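# Place the motor stator into the plastic tray pocket

## Task

Set the motor stator inside the plastic tray's pocket so it sits on the pocket floor, at rest, with the orientation shown in the reference image named manual, and with nothing tipped over.

## Robot and tools

Robot: a single six-joint arm with a two-finger parallel gripper. Its base is tilted relative to the table. In the base frame, straight up is roughly (-0.812, -0.207, +0.545). All hand poses, velocities and camera poses in results use the arm's base frame. The scene frame has its origin on the table top directly under the base, +z up, and +y to the left when looking along +x. The printed hand pose can be a few centimetres off, especially at long reach.

Joint order: every row and every per-joint list in results follows this order: shoulder lift, elbow, wrist 1, wrist 2, wrist 3, shoulder pan. Rely only on this order.

Row format, shared by execute_actions and move: one flat list of 9 numbers, each from -1 to 1. The first six are joint offsets in that order. They are not angles. They scale as 1.0 = 2.222 rad and are measured from the Joint targets that hold when the action or move begins, not from the previous row. Sending the same offset twice moves the joint twice. The last three are gripper commands and are absolute settings: position (+1 fully open at 85 mm, about -0.8 pads touching, -1 closes until blocked), force_limit (-1 soft to +1 strong), and speed (-1 about 20 mm/s, 0 about 85, +1 about 150). All three start at +1. To keep the gripper unchanged, repeat your last three values. A 0 counts as a real command.

Joint ranges in rad: elbow ±3.142, every other joint ±6.283. Commands more than 0.010 rad past a range are refused.

execute_actions(actions, cameras): actions is a list of actions. Each action is a table of up to 15 rows, one per 1/30 s step. A short table holds its last row for the remaining steps. Camera images come back only if actions is empty or cameras names them ("all", or "cam_low" / "cam_wrist").

move(target, speed, blend, stop_force, zero, blocking, cameras): drives all joints together toward target and usually traces a curved path. target is either one 9-number row or a list of up to 15 rows. Every row's offsets count from the same starting Joint targets. speed is the top joint speed in rad/s, from 0.01 to 3.14, default 0.5. It can be one number or one per target. blend, in rad, rounds corners between listed targets; 0 means stop at each. stop_force (3 to 120 N) ends the move when the wrist sensor feels that much push against the motion. Use it with a low speed when touching down. Leave it out when moving away from a contact. Keep the finger numbers the same in every row when using it. zero (default true) re-zeroes the sensor before the move. blocking=false returns after about 0.5 s while the move continues, and cannot be combined with stop_force. The result adds a move: line with values such as done, off_target, held, moving or fault. Neither done nor off_target tells you whether contact happened.

wait(seconds 0 to 10): lets time pass while holding the last command. stop(): brakes a running move; the fingers keep going. zoom_image(camera, region [x0,y0,x1,y1] in pixels, at most 504x504): enlarges part of the latest image from cam_low or cam_wrist. show_instructions(): shows the reference image. zero_wrist_force(): sets the current wrist force and torque as the new zero. finished_scene(scene): ends the scene; pass the current scene's number. This cannot be undone.

Result lines: Joint positions and velocities (rad, rad/s); Joint targets, which are the base for the next offsets; end_effector_position (m) and quat_wxyz; Wrist force and torque, in gripper axes. A push from a surface reads as a force into the arm. There is also a peak line. Joint torques include gravity. Tool commands shows the gripper settings. position_measured is in counts: 3 is open, 78 is 60 mm, 130 is 40 mm, 180 is 20 mm, 230 is closed. object_status: 0 moving, 1 blocked while opening, 2 blocked while closing (a grip), 3 reached the target or fully closed. "joint sent to its limit" and "joint command not followed" mean a limit or the clearance check cut the command.

Gripper geometry: the fingers point along gripper +z and close along y. end_effector_position is the point between the closed pads. The fingertips extend about 19 mm past it when closed. A block sticks out about 10 cm toward gripper +x.

Gripping: send position -1 and keep sending it, then check for object_status 2. A new force_limit or speed only takes effect after a position change of 0.01 or more. Starting from an open gripper at speed 0 gives roughly 120 to 135 N per pad; a slow close at force_limit -1 gives about 30 N.

Cameras: cam_low (fixed, 896x504) and cam_wrist (on the hand, 896x504). Calibration is in the base frame and may be slightly off.

Avoid: dropping or releasing a moving part, fast impacts, and pressing firmly into contact. The arm is stiff, so even a small overshoot can fault. About 150 N of outside force, or contact torque at a joint's limit (130 N m for the big joints, 24.3 N m for the wrists), stops the arm for 10 s. Avoid gripping hard while the part still rests on something. Do not knock things over or let anything leave the table. Long stretched-out holds heat the motors: a MOTOR HOT warning appears at 70 °C and the brakes engage at 85 °C. Occasionally a loose object gets nudged by an outside push.

Each tool is called after ">>>" as a command line: name --argument value for each argument, lists and objects as JSON in quotes; but a table of rows of numbers goes row by row, as --pt "numbers of a row", without its own name.

Reference images:

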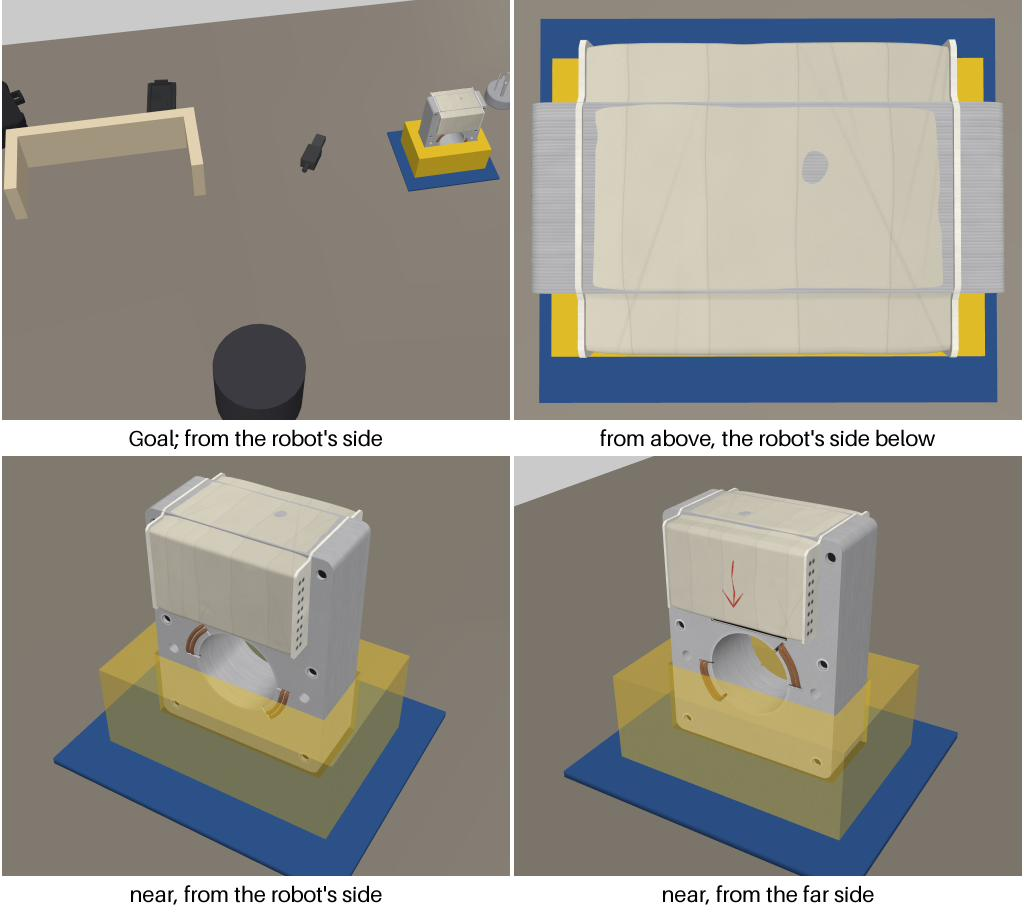

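## Session

>>> execute_actions --actions '[]'

Scene clock: 0.00 s.
end_effector_position=(+0.2630, +0.5998, -0.0134) position_measured=3 object_status=3 end_effector_quat_wxyz=(+0.093, -0.471, +0.604, -0.636)
Joint names: [shoulder lift, elbow, wrist 1, wrist 2, wrist 3, shoulder pan]
Joint positions: [-0.386 0.916 -0.89 -2.626 0.738 1.296]
Joint velocities: within noise
Joint torques (N m): no reading
Motor temperatures (°C): [36 30 36 48 38 39]
Wrist force (N): no reading
Wrist torque (N m): no reading
Wrist force, peak (N): no reading
Joint targets: [-0.386 0.916 -0.890 -2.626 0.738 1.296]
Tool commands: gripper/position=+1.0 gripper/force_limit=+1.0 gripper/speed=+1.0

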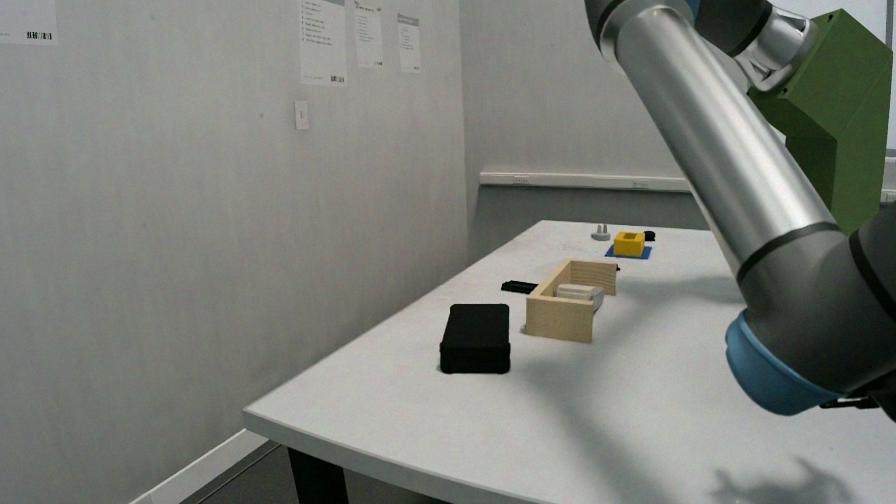

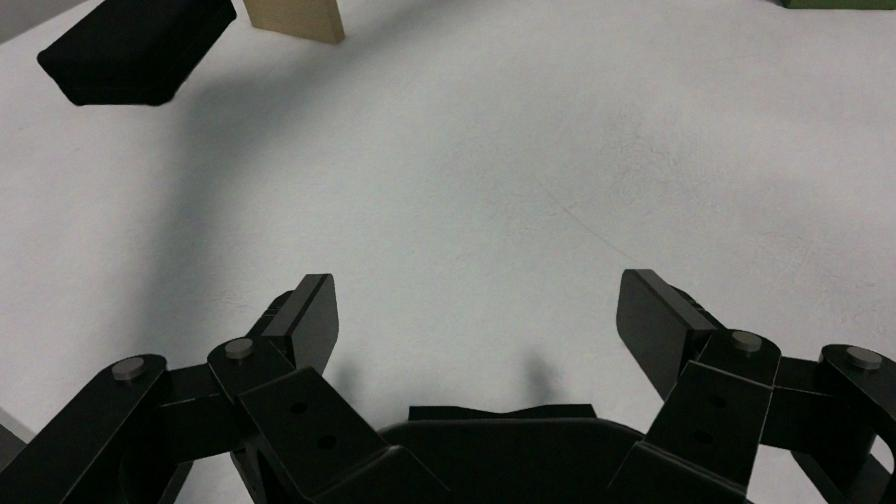

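>>> move --pt "-0.5014 0 0 0 0 0 1 1 1" --pt "-0.6411 0.5308 0.5718 -0.99 -0.3434 -0.1 1 1 1" --speed '[1.0,1.2]' --blend '[0.2,0]'

>>> move --target '[0,0,0,-0.1687,0,-0.6378,1,1,1]' --speed '[1.0]' --cameras '["all"]'

Scene clock: 27.90 s.
end_effector_position=(+0.2337, +0.3806, +0.6734) position_measured=3 object_status=3 end_effector_quat_wxyz=(+0.414, -0.325, +0.732, -0.432)
Joint names: [shoulder lift, elbow, wrist 1, wrist 2, wrist 3, shoulder pan]
Joint positions: [-1.533 1.031 -0.766 -2.841 0.663 1.274]
Joint torques (N m): [-38.43 -21.77 -0.16 0.06 1.62 32.47]
Wrist force (N): [-0.9 0.0 0.2]
Wrist torque (N m): [-0.21 0.26 0.02]
Wrist force, peak (N): [-2.4 2.8 5.7]
Joint targets: [-1.533 1.031 -0.766 -2.841 0.663 1.274]
move: held (a check stopped the path); path passed 1 of 2 targets; limits=held; the wrist 2 is farthest, 1.985 rad from its target
joint command not followed: on one or more control steps a check withheld the commanded joint targets, and the robot was not sent them on those steps.
cause: the commanded joint targets, or the way to them, would bring two parts of the arm too close to each other (its gripper and another part of the arm, with the joints along the arm from the wrist 1 to the wrist 3 between them, 12 mm apart when it was first held).

Scene clock: 28.80 s.
end_effector_position=(+0.3750, +0.2595, +0.6989) position_measured=3 object_status=3 end_effector_quat_wxyz=(+0.351, -0.174, +0.749, -0.534)
Joint names: [shoulder lift, elbow, wrist 1, wrist 2, wrist 3, shoulder pan]
Joint positions: [-1.533 1.031 -0.765 -2.948 0.663 0.869]
Joint torques (N m): [-47.96 -20.78 -0.96 1.2 1.63 32.77]
Wrist force (N): [-1.2 -0.8 0.6]
Wrist torque (N m): [-0.32 0.28 -0.04]
Wrist force, peak (N): [-6.1 -6.9 26.3]
Joint targets: [-1.533 1.031 -0.766 -2.948 0.663 0.869]
move: held (a check stopped the path); limits=held; the shoulder pan is farthest, 1.012 rad from its target
joint command not followed: on one or more control steps a check withheld the commanded joint targets, and the robot was not sent them on those steps.
cause: the commanded joint targets, or the way to them, would bring two parts of the arm too close to each other (its gripper and another part of the arm, with the joints along the arm from the wrist 1 to the wrist 3 between them, 3 mm apart when it was first held).
camera_calibration:
cam_wrist: T_world_to_cam=[[0.107845, 0.38426, -0.916905, 0.510042], [0.393672, 0.830389, 0.394305, -0.62611], [0.912903, -0.403484, -0.0617195, -0.0638126], [0, 0, 0, 1]] pos_world=[0.249732, 0.298179, 0.7106]

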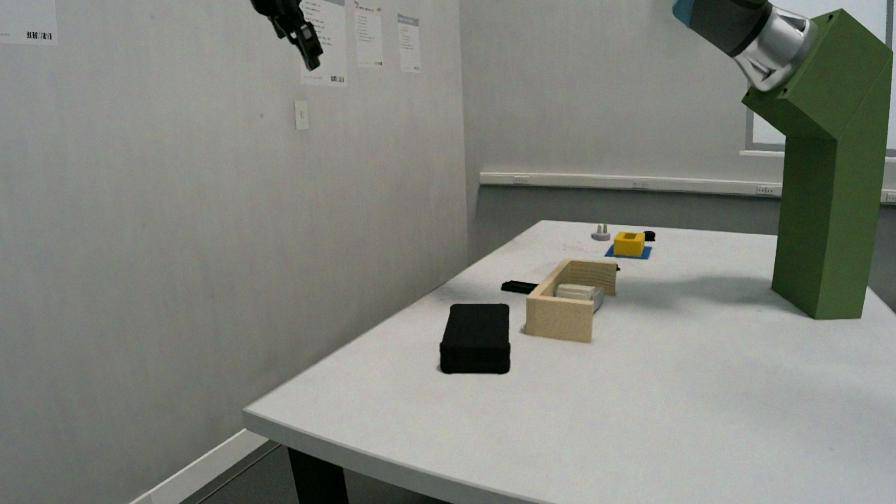

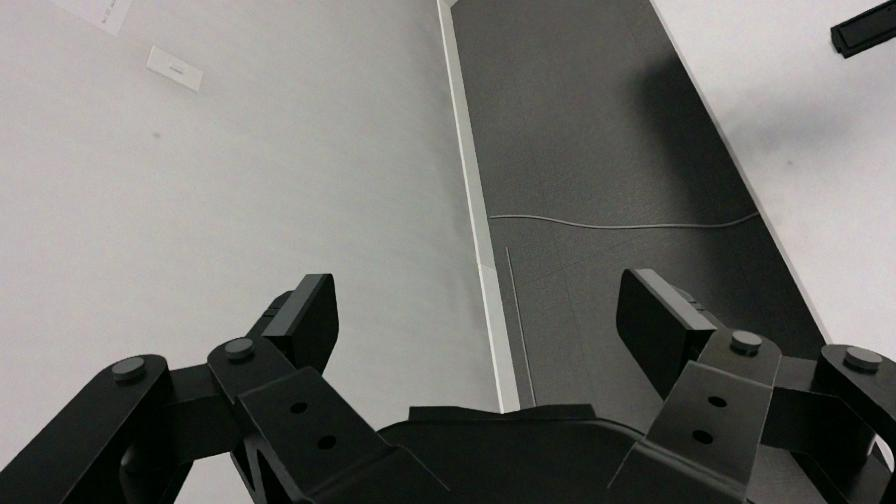

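>>> move --pt "0 0 0 0.99 0 0 1 1 1" --speed '[1.3]'

>>> move --pt "-0.1249 0.4790 0.5160 0.8239 -0.3096 -0.1 1 1 1" --pt "-0.1249 0.4790 0.5160 0.8239 -0.3096 -0.5457 1 1 1" --speed '[1.3,1.2]' --blend '[0.2,0]' --cameras '["all"]'

Scene clock: 32.83 s.
end_effector_position=(+0.0144, +0.5152, +0.5791) position_measured=3 object_status=3 end_effector_quat_wxyz=(-0.374, -0.033, +0.908, +0.189)
Joint names: [shoulder lift, elbow, wrist 1, wrist 2, wrist 3, shoulder pan]
Joint positions: [-1.533 1.031 -0.766 -0.749 0.663 0.869]
Joint torques (N m): [-42.07 -20.98 -0.06 2.67 -0.08 12.91]
Wrist force (N): [0.4 -1.1 0.1]
Wrist torque (N m): [0.05 -0.10 -0.15]
Wrist force, peak (N): [-1.9 -1.7 0.9]
Joint targets: [-1.533 1.031 -0.766 -0.748 0.663 0.869]
move: done

Scene clock: 35.70 s.
end_effector_position=(+0.4548, +0.1071, +0.2465) position_measured=3 object_status=3 end_effector_quat_wxyz=(-0.136, +0.878, -0.034, +0.457)
Joint names: [shoulder lift, elbow, wrist 1, wrist 2, wrist 3, shoulder pan]
Joint positions: [-1.811 2.096 0.381 1.082 -0.025 -0.343]
Joint torques (N m): [-23.34 3.91 4.98 0.45 -0.6 -4.65]
Wrist force (N): [-0.7 1.3 -0.2]
Wrist torque (N m): [0.09 0.33 0.14]
Wrist force, peak (N): [-4.7 -1.7 0.9]
Joint targets: [-1.811 2.096 0.381 1.082 -0.025 -0.343]
move: done
camera_calibration:
cam_wrist: T_world_to_cam=[[0.0486229, -0.962417, -0.267189, 0.156203], [-0.831064, 0.109404, -0.545311, 0.5132], [0.554048, 0.248566, -0.79451, 0.0479413], [0, 0, 0, 1]] pos_world=[0.392345, 0.0822692, 0.359679]

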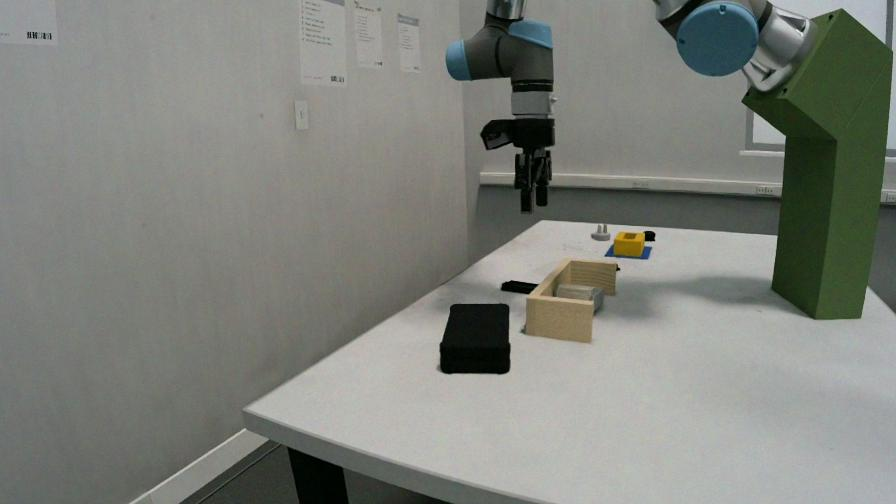

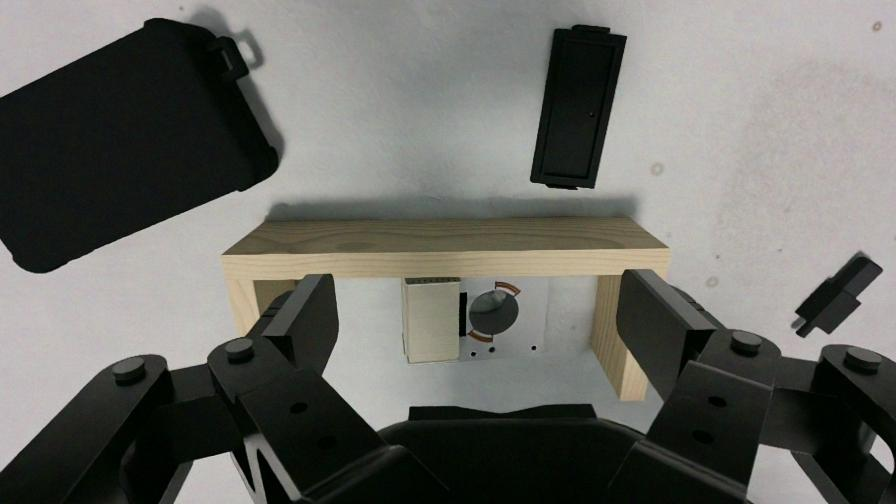

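>>> zoom_image --camera "cam_wrist" --region '[340, 200, 620, 420]'

>>> zoom_image --camera "cam_low" --region '[490, 210, 690, 360]'

>>> show_instructions

Scaled by 1.800.

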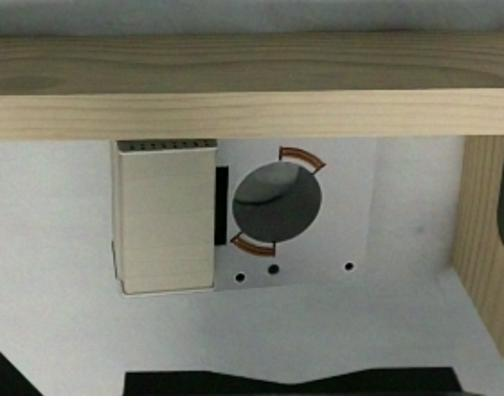

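Scaled by 2.520.

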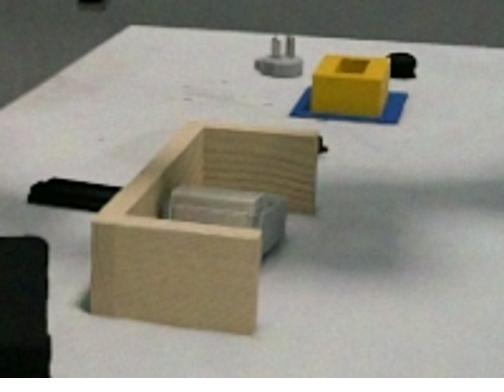

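Reference images for this scene: manual.

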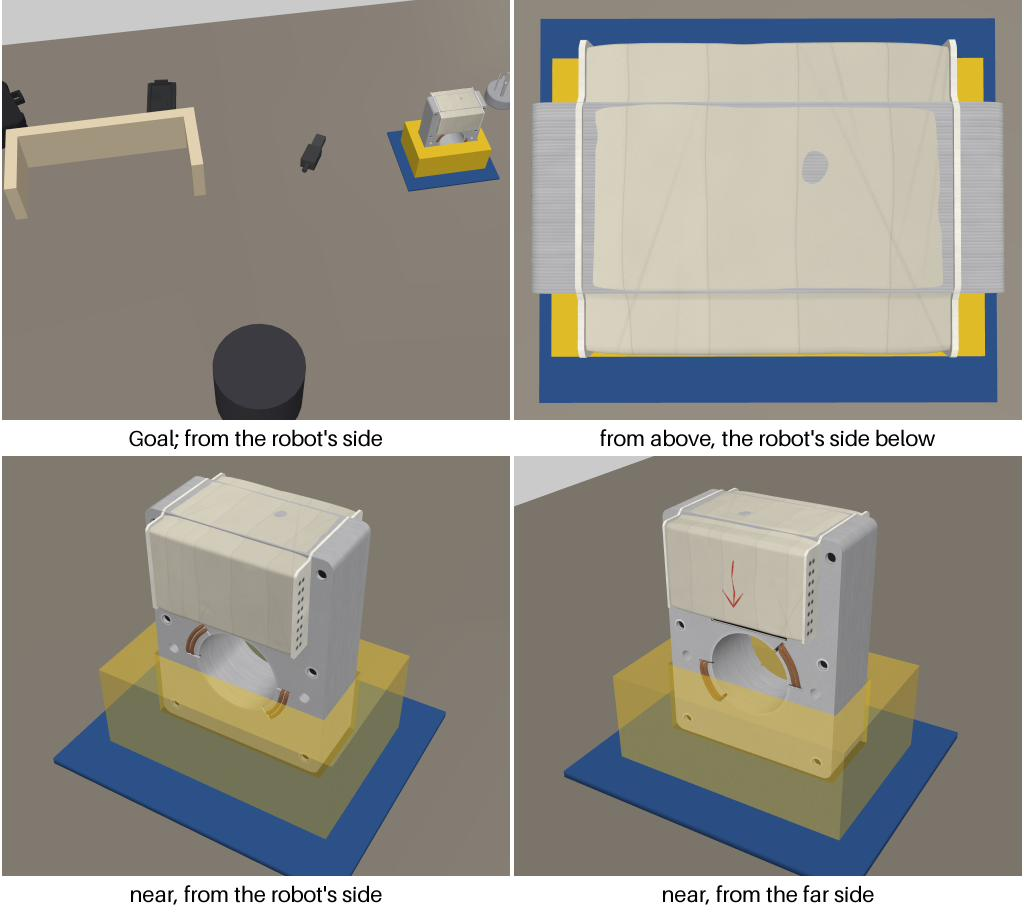

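>>> move --target '[0.0736,-0.0128,-0.0318,0.4162,-0.4949,0.3302,1,1,1]' --speed '[1.0]' --cameras '["all"]'

Scene clock: 57.43 s.
end_effector_position=(+0.3908, +0.1875, +0.1966) position_measured=3 object_status=3 end_effector_quat_wxyz=(+0.327, +0.708, +0.548, +0.301)
Joint names: [shoulder lift, elbow, wrist 1, wrist 2, wrist 3, shoulder pan]
Joint positions: [-1.647 2.067 0.31 2.007 -1.124 0.39]
Joint torques (N m): [-46.67 2.08 5.32 2.02 -0.88 18.74]
Wrist force (N): [-0.6 1.1 0.3]
Wrist torque (N m): [0.10 0.40 0.23]
Wrist force, peak (N): [-0.1 2.0 -0.5]
Joint targets: [-1.647 2.067 0.310 2.007 -1.125 0.390]
move: done
camera_calibration:
cam_wrist: T_world_to_cam=[[0.566263, -0.189139, 0.80223, -0.334169], [-0.488669, -0.86084, 0.141976, 0.337042], [0.663738, -0.47242, -0.579888, 0.0738448], [0, 0, 0, 1]] pos_world=[0.304916, 0.26182, 0.26305]

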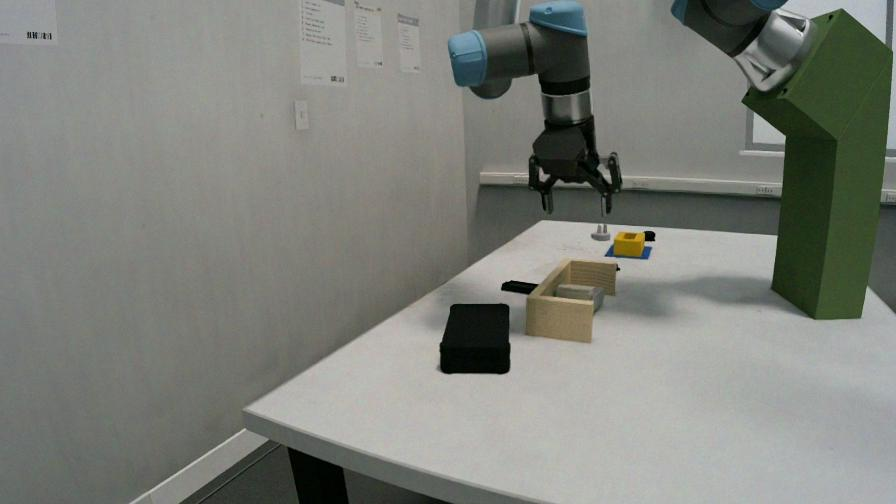

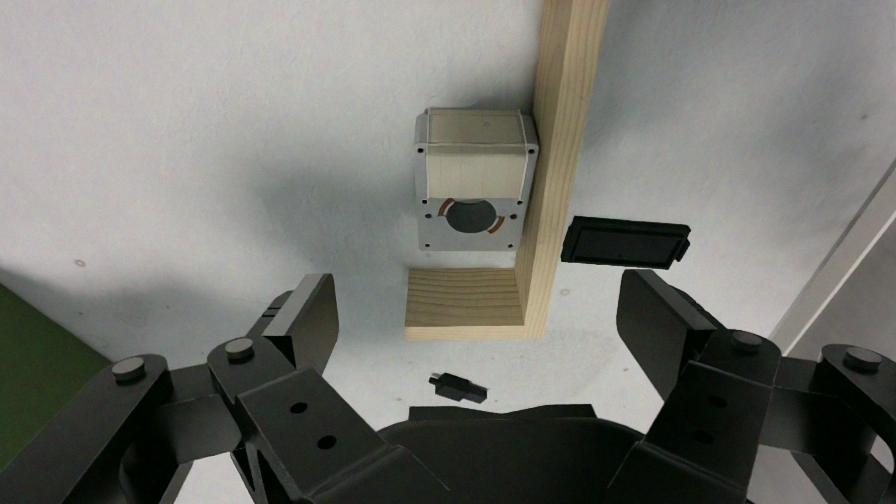

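>>> zoom_image --camera "cam_wrist" --region '[360, 60, 640, 360]'

Scaled by 1.680.

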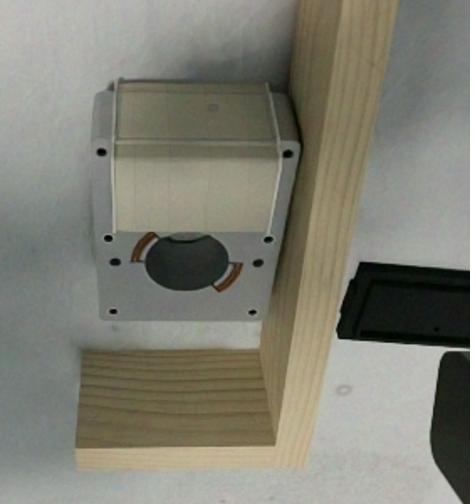

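>>> move --target '[0.0767,0.0846,-0.2063,-0.3706,-0.1742,-0.2732,0.0,-1,0]' --speed '[0.8]' --cameras '["cam_wrist"]'

Scene clock: 70.17 s.
end_effector_position=(+0.4915, +0.1276, +0.0893) position_measured=129 object_status=3 end_effector_quat_wxyz=(+0.227, +0.645, +0.597, +0.419)
Joint names: [shoulder lift, elbow, wrist 1, wrist 2, wrist 3, shoulder pan]
Joint positions: [-1.477 2.255 -0.148 1.184 -1.511 -0.217]
Joint torques (N m): [-41.86 -3.75 3.35 -1.81 0.03 -3.02]
Wrist force (N): [-0.8 1.1 0.2]
Wrist torque (N m): [0.04 0.36 0.16]
Wrist force, peak (N): [-2.1 1.1 0.8]
Joint targets: [-1.477 2.255 -0.148 1.184 -1.512 -0.217]
move: done
camera_calibration:
cam_wrist: T_world_to_cam=[[0.56878, -0.19352, 0.799399, -0.316829], [-0.234349, -0.96977, -0.0680224, 0.257475], [0.788397, -0.148649, -0.596937, -0.184482], [0, 0, 0, 1]] pos_world=[0.38599, 0.160956, 0.160662]
Images, in order (width x height): cam_wrist 896x504.

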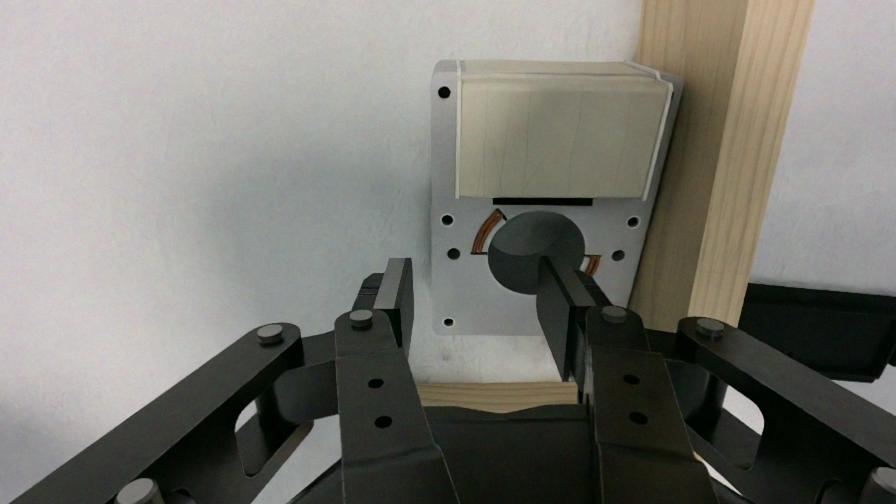

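>>> move --target '[0.0611,-0.0375,-0.0304,0.0245,0.0191,0.0304,0.0,-1,0]' --speed '[0.12]' --stop_force 8 --cameras '["cam_wrist"]'

Scene clock: 75.20 s.
end_effector_position=(+0.5288, +0.1402, +0.0650) position_measured=129 object_status=3 end_effector_quat_wxyz=(+0.227, +0.645, +0.597, +0.419)
Joint names: [shoulder lift, elbow, wrist 1, wrist 2, wrist 3, shoulder pan]
Joint positions: [-1.341 2.172 -0.216 1.238 -1.469 -0.149]
Joint torques (N m): [-43.85 16.3 5.13 -2.19 -1.63 -7.42]
Wrist force (N): [-0.8 1.2 0.0]
Wrist torque (N m): [0.05 0.36 0.16]
Wrist force, peak (N): [-0.7 1.4 0.3]
Joint targets: [-1.341 2.172 -0.216 1.238 -1.469 -0.149]
move: done
camera_calibration:
cam_wrist: T_world_to_cam=[[0.568382, -0.193702, 0.799639, -0.315974], [-0.233941, -0.969825, -0.0686418, 0.276584], [0.788805, -0.148054, -0.596545, -0.226791], [0, 0, 0, 1]] pos_world=[0.423192, 0.173456, 0.136359]
Images, in order (width x height): cam_wrist 896x504.

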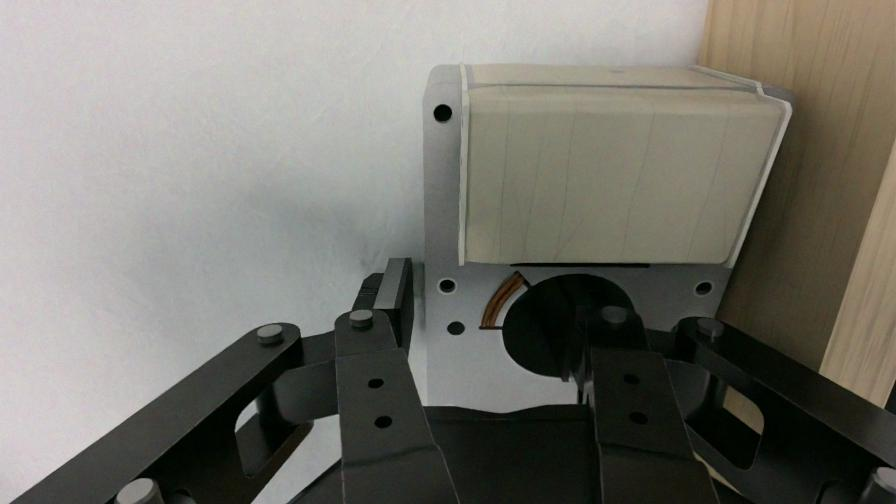

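>>> move --target '[0.0010,0.0040,-0.0051,0.0005,0.0003,0.0005,0.0,-1,0]' --speed '[0.1]'

>>> move --target '[0,0,0,0,0,0,-1,-1,-1]' --cameras '["cam_wrist"]'

Scene clock: 81.00 s.
end_effector_position=(+0.5264, +0.1408, +0.0618) position_measured=129 object_status=3 end_effector_quat_wxyz=(+0.227, +0.645, +0.597, +0.419)
Joint names: [shoulder lift, elbow, wrist 1, wrist 2, wrist 3, shoulder pan]
Joint positions: [-1.339 2.181 -0.227 1.239 -1.468 -0.148]
Joint torques (N m): [-23.41 5.45 2.3 1.5 1.75 13.99]
Wrist force (N): [-0.7 1.2 0.0]
Wrist torque (N m): [0.05 0.35 0.15]
Wrist force, peak (N): [-1.0 1.4 -0.1]
Joint targets: [-1.339 2.181 -0.227 1.239 -1.468 -0.148]
move: done

Scene clock: 82.00 s.
end_effector_position=(+0.5264, +0.1408, +0.0618) position_measured=164 object_status=2 end_effector_quat_wxyz=(+0.227, +0.645, +0.597, +0.419)
Joint names: [shoulder lift, elbow, wrist 1, wrist 2, wrist 3, shoulder pan]
Joint positions: [-1.339 2.181 -0.227 1.239 -1.468 -0.148]
Joint torques (N m): [-30.33 -0.54 0.28 -0.19 0.9 9.96]
Wrist force (N): [2.1 -5.0 -7.2]
Wrist torque (N m): [-0.33 0.42 -0.13]
Wrist force, peak (N): [2.2 -5.1 -7.2]
Joint targets: [-1.339 2.181 -0.227 1.239 -1.468 -0.148]
move: done
camera_calibration:
cam_wrist: T_world_to_cam=[[0.568513, -0.19376, 0.799531, -0.312003], [-0.234143, -0.969784, -0.0685303, 0.276568], [0.788651, -0.148244, -0.596703, -0.226662], [0, 0, 0, 1]] pos_world=[0.420891, 0.174156, 0.13316]
Images, in order (width x height): cam_wrist 896x504.

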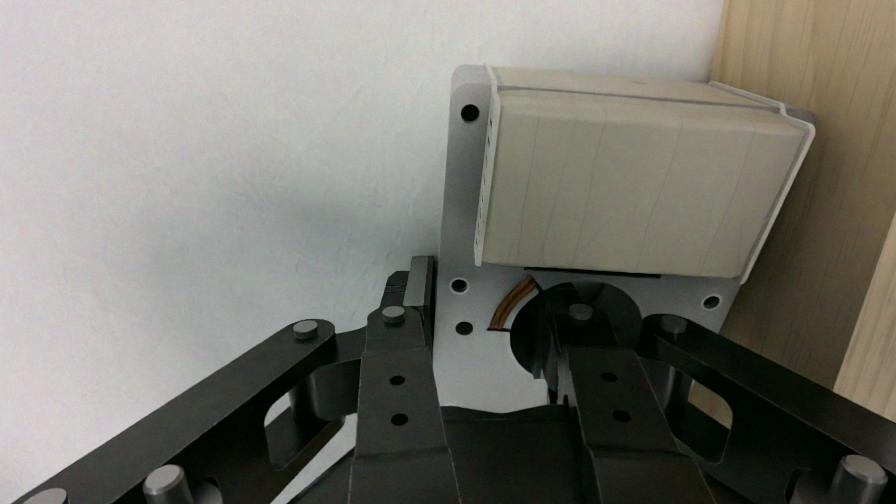

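>>> move --pt "0.0038 0.0212 -0.0255 0.0015 0.0008 0.0017 -1 -1 -1" --pt "0.0141 0.0435 -0.0589 0.0050 0.0032 0.0057 -1 -1 -1" --pt "0.0272 0.0647 -0.0939 0.0087 0.0060 0.0102 -1 -1 -1" --pt "0.0432 0.0846 -0.1307 0.0127 0.0091 0.0152 -1 -1 -1" --speed '[0.12,0.12,0.12,0.12]' --blend '[0.02,0.02,0.02,0]' --cameras '["all"]'

Scene clock: 86.90 s.
end_effector_position=(+0.4708, +0.1574, -0.0114) position_measured=164 object_status=2 end_effector_quat_wxyz=(+0.227, +0.645, +0.597, +0.419)
Joint names: [shoulder lift, elbow, wrist 1, wrist 2, wrist 3, shoulder pan]
Joint positions: [-1.242 2.369 -0.517 1.268 -1.448 -0.114]
Joint torques (N m): [-40.67 2.35 5.25 -0.35 0.11 3.12]
Wrist force (N): [-1.4 1.0 1.2]
Wrist torque (N m): [0.04 0.40 0.18]
Wrist force, peak (N): [5.1 4.2 -8.6]
Joint targets: [-1.243 2.369 -0.517 1.267 -1.448 -0.114]
move: done
camera_calibration:
cam_wrist: T_world_to_cam=[[0.56852, -0.193528, 0.799582, -0.218683], [-0.234487, -0.969739, -0.067987, 0.274813], [0.788543, -0.148839, -0.596696, -0.223861], [0, 0, 0, 1]] pos_world=[0.36529, 0.190856, 0.0599618]

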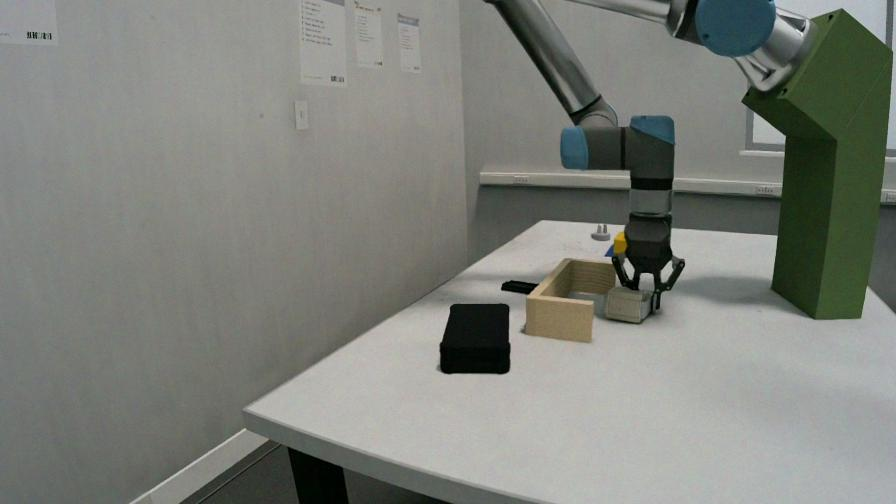

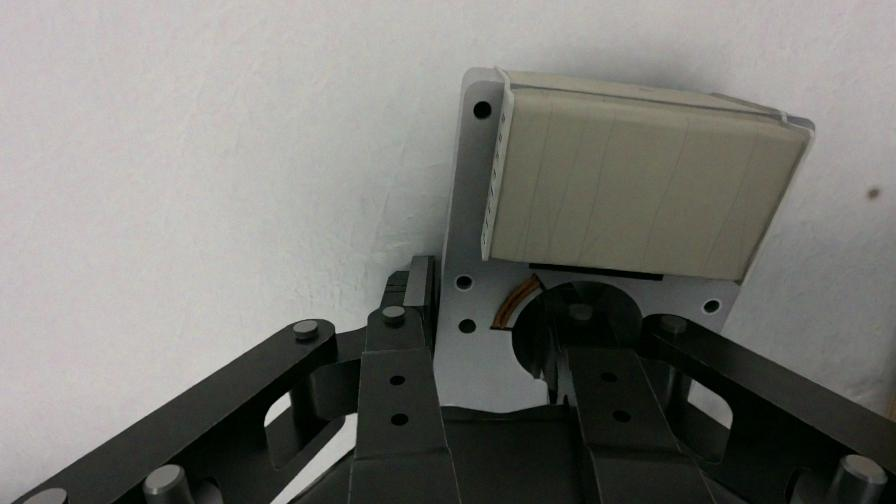

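>>> move --pt "0 0 0 0 0 0 -0.1 -1 -0.5" --pt "-0.0851 0.0555 0.0374 -0.0318 -0.0242 -0.0393 -0.1 -1 -0.5" --speed '[0.2,0.15]' --cameras '["all"]'

Scene clock: 92.70 s.
end_effector_position=(+0.4236, +0.1452, +0.0202) position_measured=141 object_status=3 end_effector_quat_wxyz=(+0.227, +0.645, +0.597, +0.419)
Joint names: [shoulder lift, elbow, wrist 1, wrist 2, wrist 3, shoulder pan]
Joint positions: [-1.432 2.492 -0.434 1.197 -1.502 -0.202]
Joint torques (N m): [-14.1 1.51 -0.17 2.06 1.37 16.71]
Wrist force (N): [-0.7 1.0 0.1]
Wrist torque (N m): [0.01 0.35 0.33]
Wrist force, peak (N): [-2.7 1.8 0.1]
Joint targets: [-1.432 2.492 -0.434 1.197 -1.502 -0.202]
move: done
camera_calibration:
cam_wrist: T_world_to_cam=[[0.568009, -0.1933, 0.8, -0.219294], [-0.234788, -0.969693, -0.0675995, 0.254205], [0.788822, -0.149434, -0.596179, -0.169676], [0, 0, 0, 1]] pos_world=[0.31809, 0.178757, 0.0914619]

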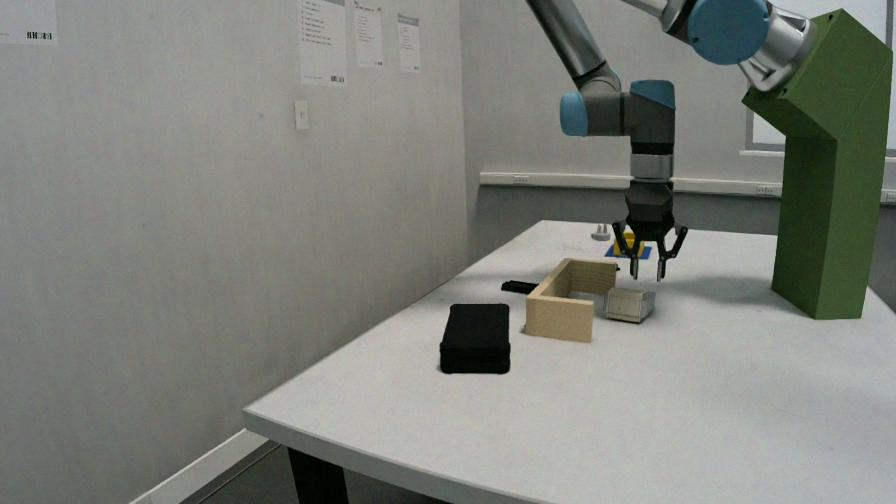

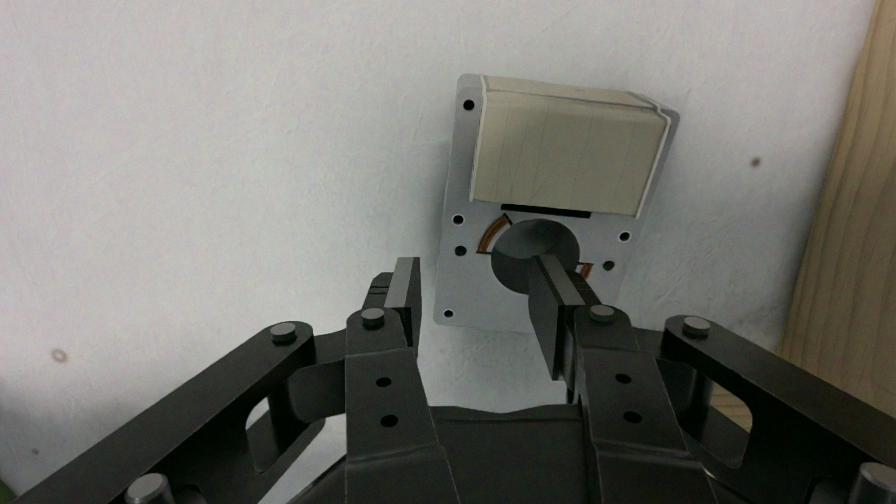

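>>> move --target '[0.0191,-0.1461,0.1811,0.3329,0.1992,0.2347,1,-1,0]' --speed '[0.5]' --cameras '["cam_wrist"]'

Scene clock: 104.83 s.
end_effector_position=(+0.4280, +0.1854, +0.0690) position_measured=3 object_status=3 end_effector_quat_wxyz=(+0.298, +0.741, +0.517, +0.307)
Joint names: [shoulder lift, elbow, wrist 1, wrist 2, wrist 3, shoulder pan]
Joint positions: [-1.389 2.167 -0.032 1.936 -1.06 0.32]
Joint torques (N m): [-42.98 12.49 1.26 1.84 -0.07 14.42]
Wrist force (N): [-0.7 1.0 0.4]
Wrist torque (N m): [0.08 0.44 0.41]
Wrist force, peak (N): [-1.4 0.8 -0.3]
Joint targets: [-1.389 2.167 -0.032 1.936 -1.059 0.320]
move: done
camera_calibration:
cam_wrist: T_world_to_cam=[[0.570372, -0.292383, 0.767586, -0.233441], [-0.535759, -0.840775, 0.077846, 0.392335], [0.622606, -0.455642, -0.636201, -0.00740719], [0, 0, 0, 1]] pos_world=[0.347957, 0.258236, 0.143932]
Images, in order (width x height): cam_wrist 896x504.

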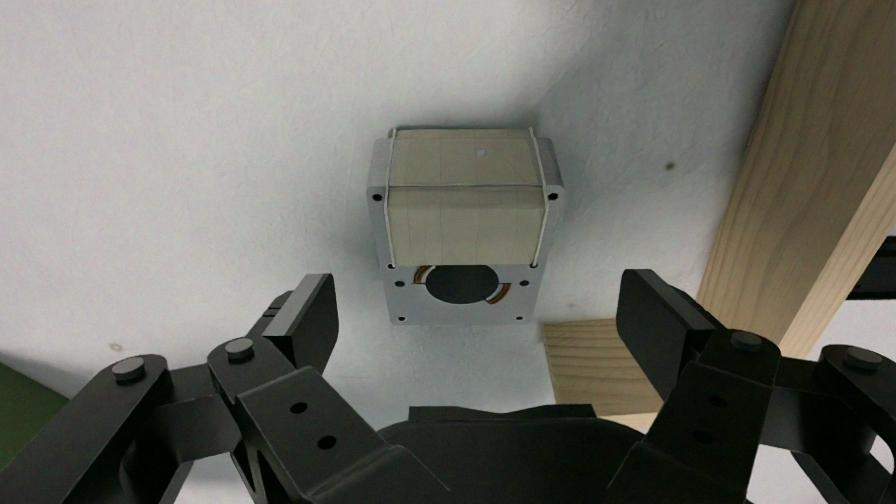

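>>> move --target '[0.0924,-0.0389,-0.0630,-0.0308,-0.0299,-0.0422,1,-1,0]' --speed '[0.12]' --stop_force 8 --cameras '["cam_wrist"]'

Scene clock: 111.67 s.
end_effector_position=(+0.4965, +0.1737, +0.0121) position_measured=3 object_status=3 end_effector_quat_wxyz=(+0.298, +0.742, +0.517, +0.307)
Joint names: [shoulder lift, elbow, wrist 1, wrist 2, wrist 3, shoulder pan]
Joint positions: [-1.184 2.081 -0.172 1.868 -1.126 0.226]
Joint torques (N m): [-45.12 17.99 5.43 2.52 1.84 22.75]
Wrist force (N): [-0.7 0.9 0.3]
Wrist torque (N m): [0.07 0.42 0.40]
Wrist force, peak (N): [-1.2 1.3 0.5]
Joint targets: [-1.184 2.081 -0.172 1.868 -1.126 0.226]
move: done
camera_calibration:
cam_wrist: T_world_to_cam=[[0.570149, -0.292347, 0.767765, -0.23211], [-0.536713, -0.840088, 0.0786824, 0.424013], [0.621988, -0.45693, -0.635882, -0.0910686], [0, 0, 0, 1]] pos_world=[0.416554, 0.246739, 0.0869348]
Images, in order (width x height): cam_wrist 896x504.

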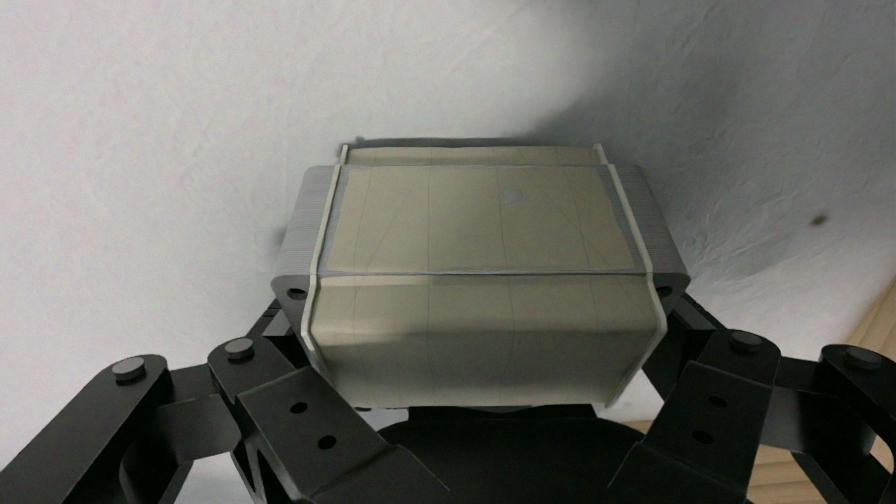

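>>> move --target '[0,0,0,0,0,0,-1,-0.2,-1]' --cameras '["cam_wrist"]'

Scene clock: 113.03 s.
end_effector_position=(+0.4964, +0.1737, +0.0120) position_measured=37 object_status=0 end_effector_quat_wxyz=(+0.298, +0.742, +0.517, +0.307)
Joint names: [shoulder lift, elbow, wrist 1, wrist 2, wrist 3, shoulder pan]
Joint positions: [-1.184 2.081 -0.172 1.868 -1.126 0.226]
Joint torques (N m): [-39.41 -0.84 -4.34 0.34 1.47 11.84]
Wrist force (N): [-9.7 -3.7 -33.9]
Wrist torque (N m): [-0.12 1.24 0.28]
Wrist force, peak (N): [-10.1 -3.7 -34.1]
Joint targets: [-1.184 2.081 -0.172 1.868 -1.126 0.226]
move: done
camera_calibration:
cam_wrist: T_world_to_cam=[[0.570351, -0.292306, 0.767631, -0.232136], [-0.536686, -0.840088, 0.0788618, 0.423932], [0.621826, -0.456956, -0.636022, -0.0909198], [0, 0, 0, 1]] pos_world=[0.416454, 0.246739, 0.0869359]
Images, in order (width x height): cam_wrist 896x504.

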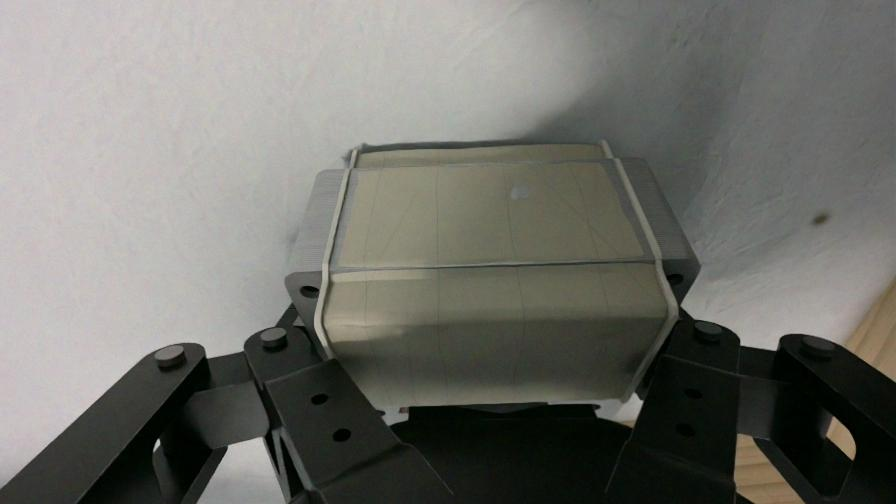

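>>> wait --seconds 0.5 --cameras '["cam_wrist"]'

Scene clock: 114.20 s.
end_effector_position=(+0.4965, +0.1738, +0.0121) position_measured=37 object_status=2 end_effector_quat_wxyz=(+0.298, +0.742, +0.517, +0.307)
Joint names: [shoulder lift, elbow, wrist 1, wrist 2, wrist 3, shoulder pan]
Joint positions: [-1.184 2.081 -0.172 1.868 -1.126 0.226]
Joint torques (N m): [-23.92 -8.15 -4.96 -2.25 1.27 -2.96]
Wrist force (N): [-10.2 -4.0 -35.0]
Wrist torque (N m): [-0.11 1.28 0.28]
Wrist force, peak (N): [-10.2 -4.0 -35.0]
Joint targets: [-1.184 2.081 -0.172 1.868 -1.126 0.226]
Tool commands: gripper/position=-1.0 gripper/force_limit=-0.2 gripper/speed=-1.0
wait: 0.50 s; at rest from the start
camera_calibration:
cam_wrist: T_world_to_cam=[[0.570184, -0.292336, 0.767744, -0.232125], [-0.536644, -0.840135, 0.0786509, 0.423998], [0.622016, -0.456851, -0.635912, -0.0910977], [0, 0, 0, 1]] pos_world=[0.416554, 0.246739, 0.0869347]
Images, in order (width x height): cam_wrist 896x504.

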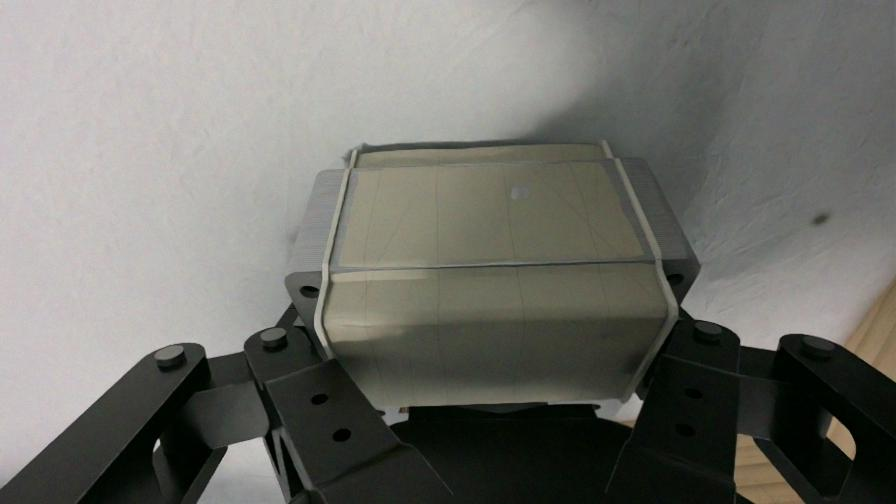

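>>> move --target '[-0.2653,0.1325,0.1308,-0.0080,-0.0070,-0.0103,-1,-0.2,-1]' --speed '[0.35]' --cameras '["all"]'

Scene clock: 125.23 s.
end_effector_position=(+0.3376, +0.1333, +0.1188) position_measured=37 object_status=2 end_effector_quat_wxyz=(+0.298, +0.742, +0.517, +0.307)
Joint names: [shoulder lift, elbow, wrist 1, wrist 2, wrist 3, shoulder pan]
Joint positions: [-1.773 2.375 0.119 1.85 -1.141 0.203]
Joint torques (N m): [-33 -2.07 2.02 1.58 0.14 12.02]
Wrist force (N): [3.5 1.3 10.4]
Wrist torque (N m): [0.14 0.28 0.40]
Wrist force, peak (N): [-10.4 -4.3 -34.9]
Joint targets: [-1.773 2.375 0.119 1.850 -1.141 0.203]
move: done
camera_calibration:
cam_wrist: T_world_to_cam=[[0.570465, -0.292543, 0.767456, -0.235361], [-0.536364, -0.840341, 0.0783633, 0.296242], [0.622, -0.456339, -0.636295, 0.0570801], [0, 0, 0, 1]] pos_world=[0.257655, 0.206138, 0.193735]

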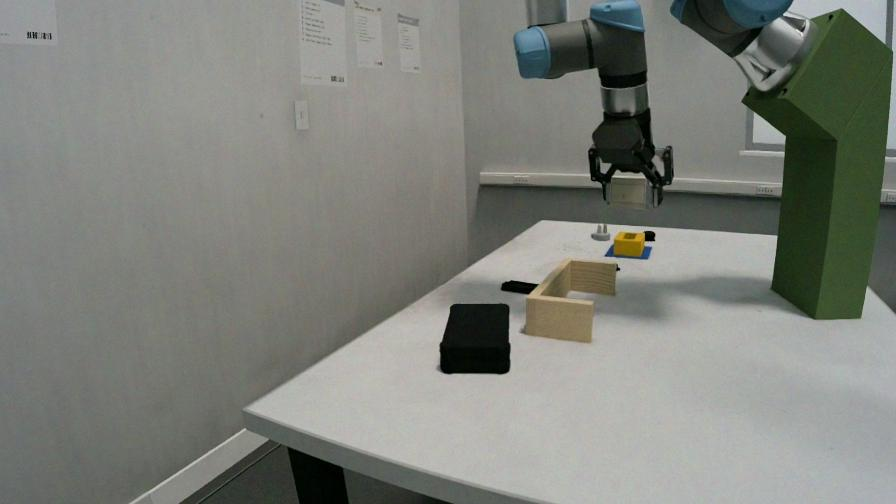

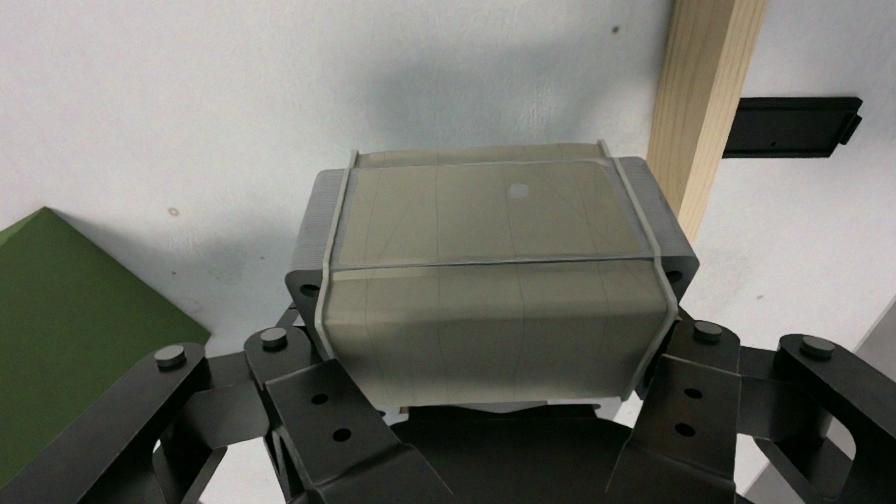

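>>> move --target '[0.3338,-0.1375,0.2785,-0.5663,-0.8637,-0.7468,-1,-0.2,-1]' --speed '[0.7]' --cameras '["all"]'

Scene clock: 129.13 s.
end_effector_position=(+0.3775, -0.2490, +0.0692) position_measured=37 object_status=2 end_effector_quat_wxyz=(+0.227, +0.645, +0.598, +0.419)
Joint names: [shoulder lift, elbow, wrist 1, wrist 2, wrist 3, shoulder pan]
Joint positions: [-1.032 2.07 0.738 0.592 -3.06 -1.456]
Joint torques (N m): [-24.28 1.12 -0.33 -0.82 -0.84 -43.37]
Wrist force (N): [-0.7 1.0 10.8]
Wrist torque (N m): [0.03 0.28 0.16]
Wrist force, peak (N): [-0.9 5.6 10.6]
Joint targets: [-1.032 2.070 0.738 0.592 -3.061 -1.456]
move: done
camera_calibration:
cam_wrist: T_world_to_cam=[[0.56903, -0.19182, 0.799631, -0.30854], [-0.233306, -0.970114, -0.0666914, -0.136372], [0.788526, -0.14861, -0.596776, -0.162634], [0, 0, 0, 1]] pos_world=[0.271993, -0.215649, 0.140567]

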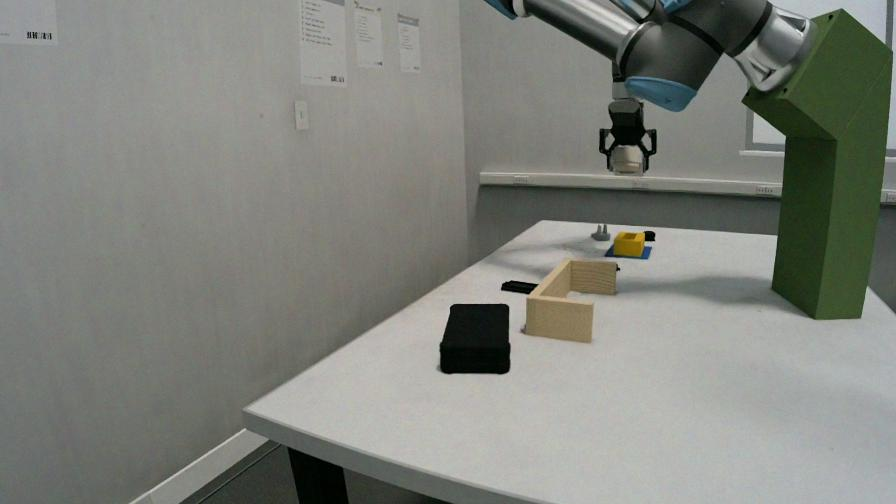

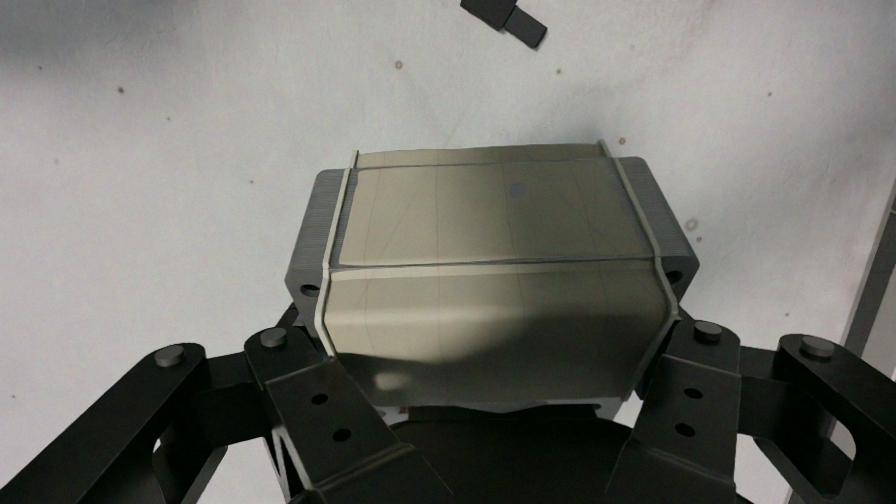

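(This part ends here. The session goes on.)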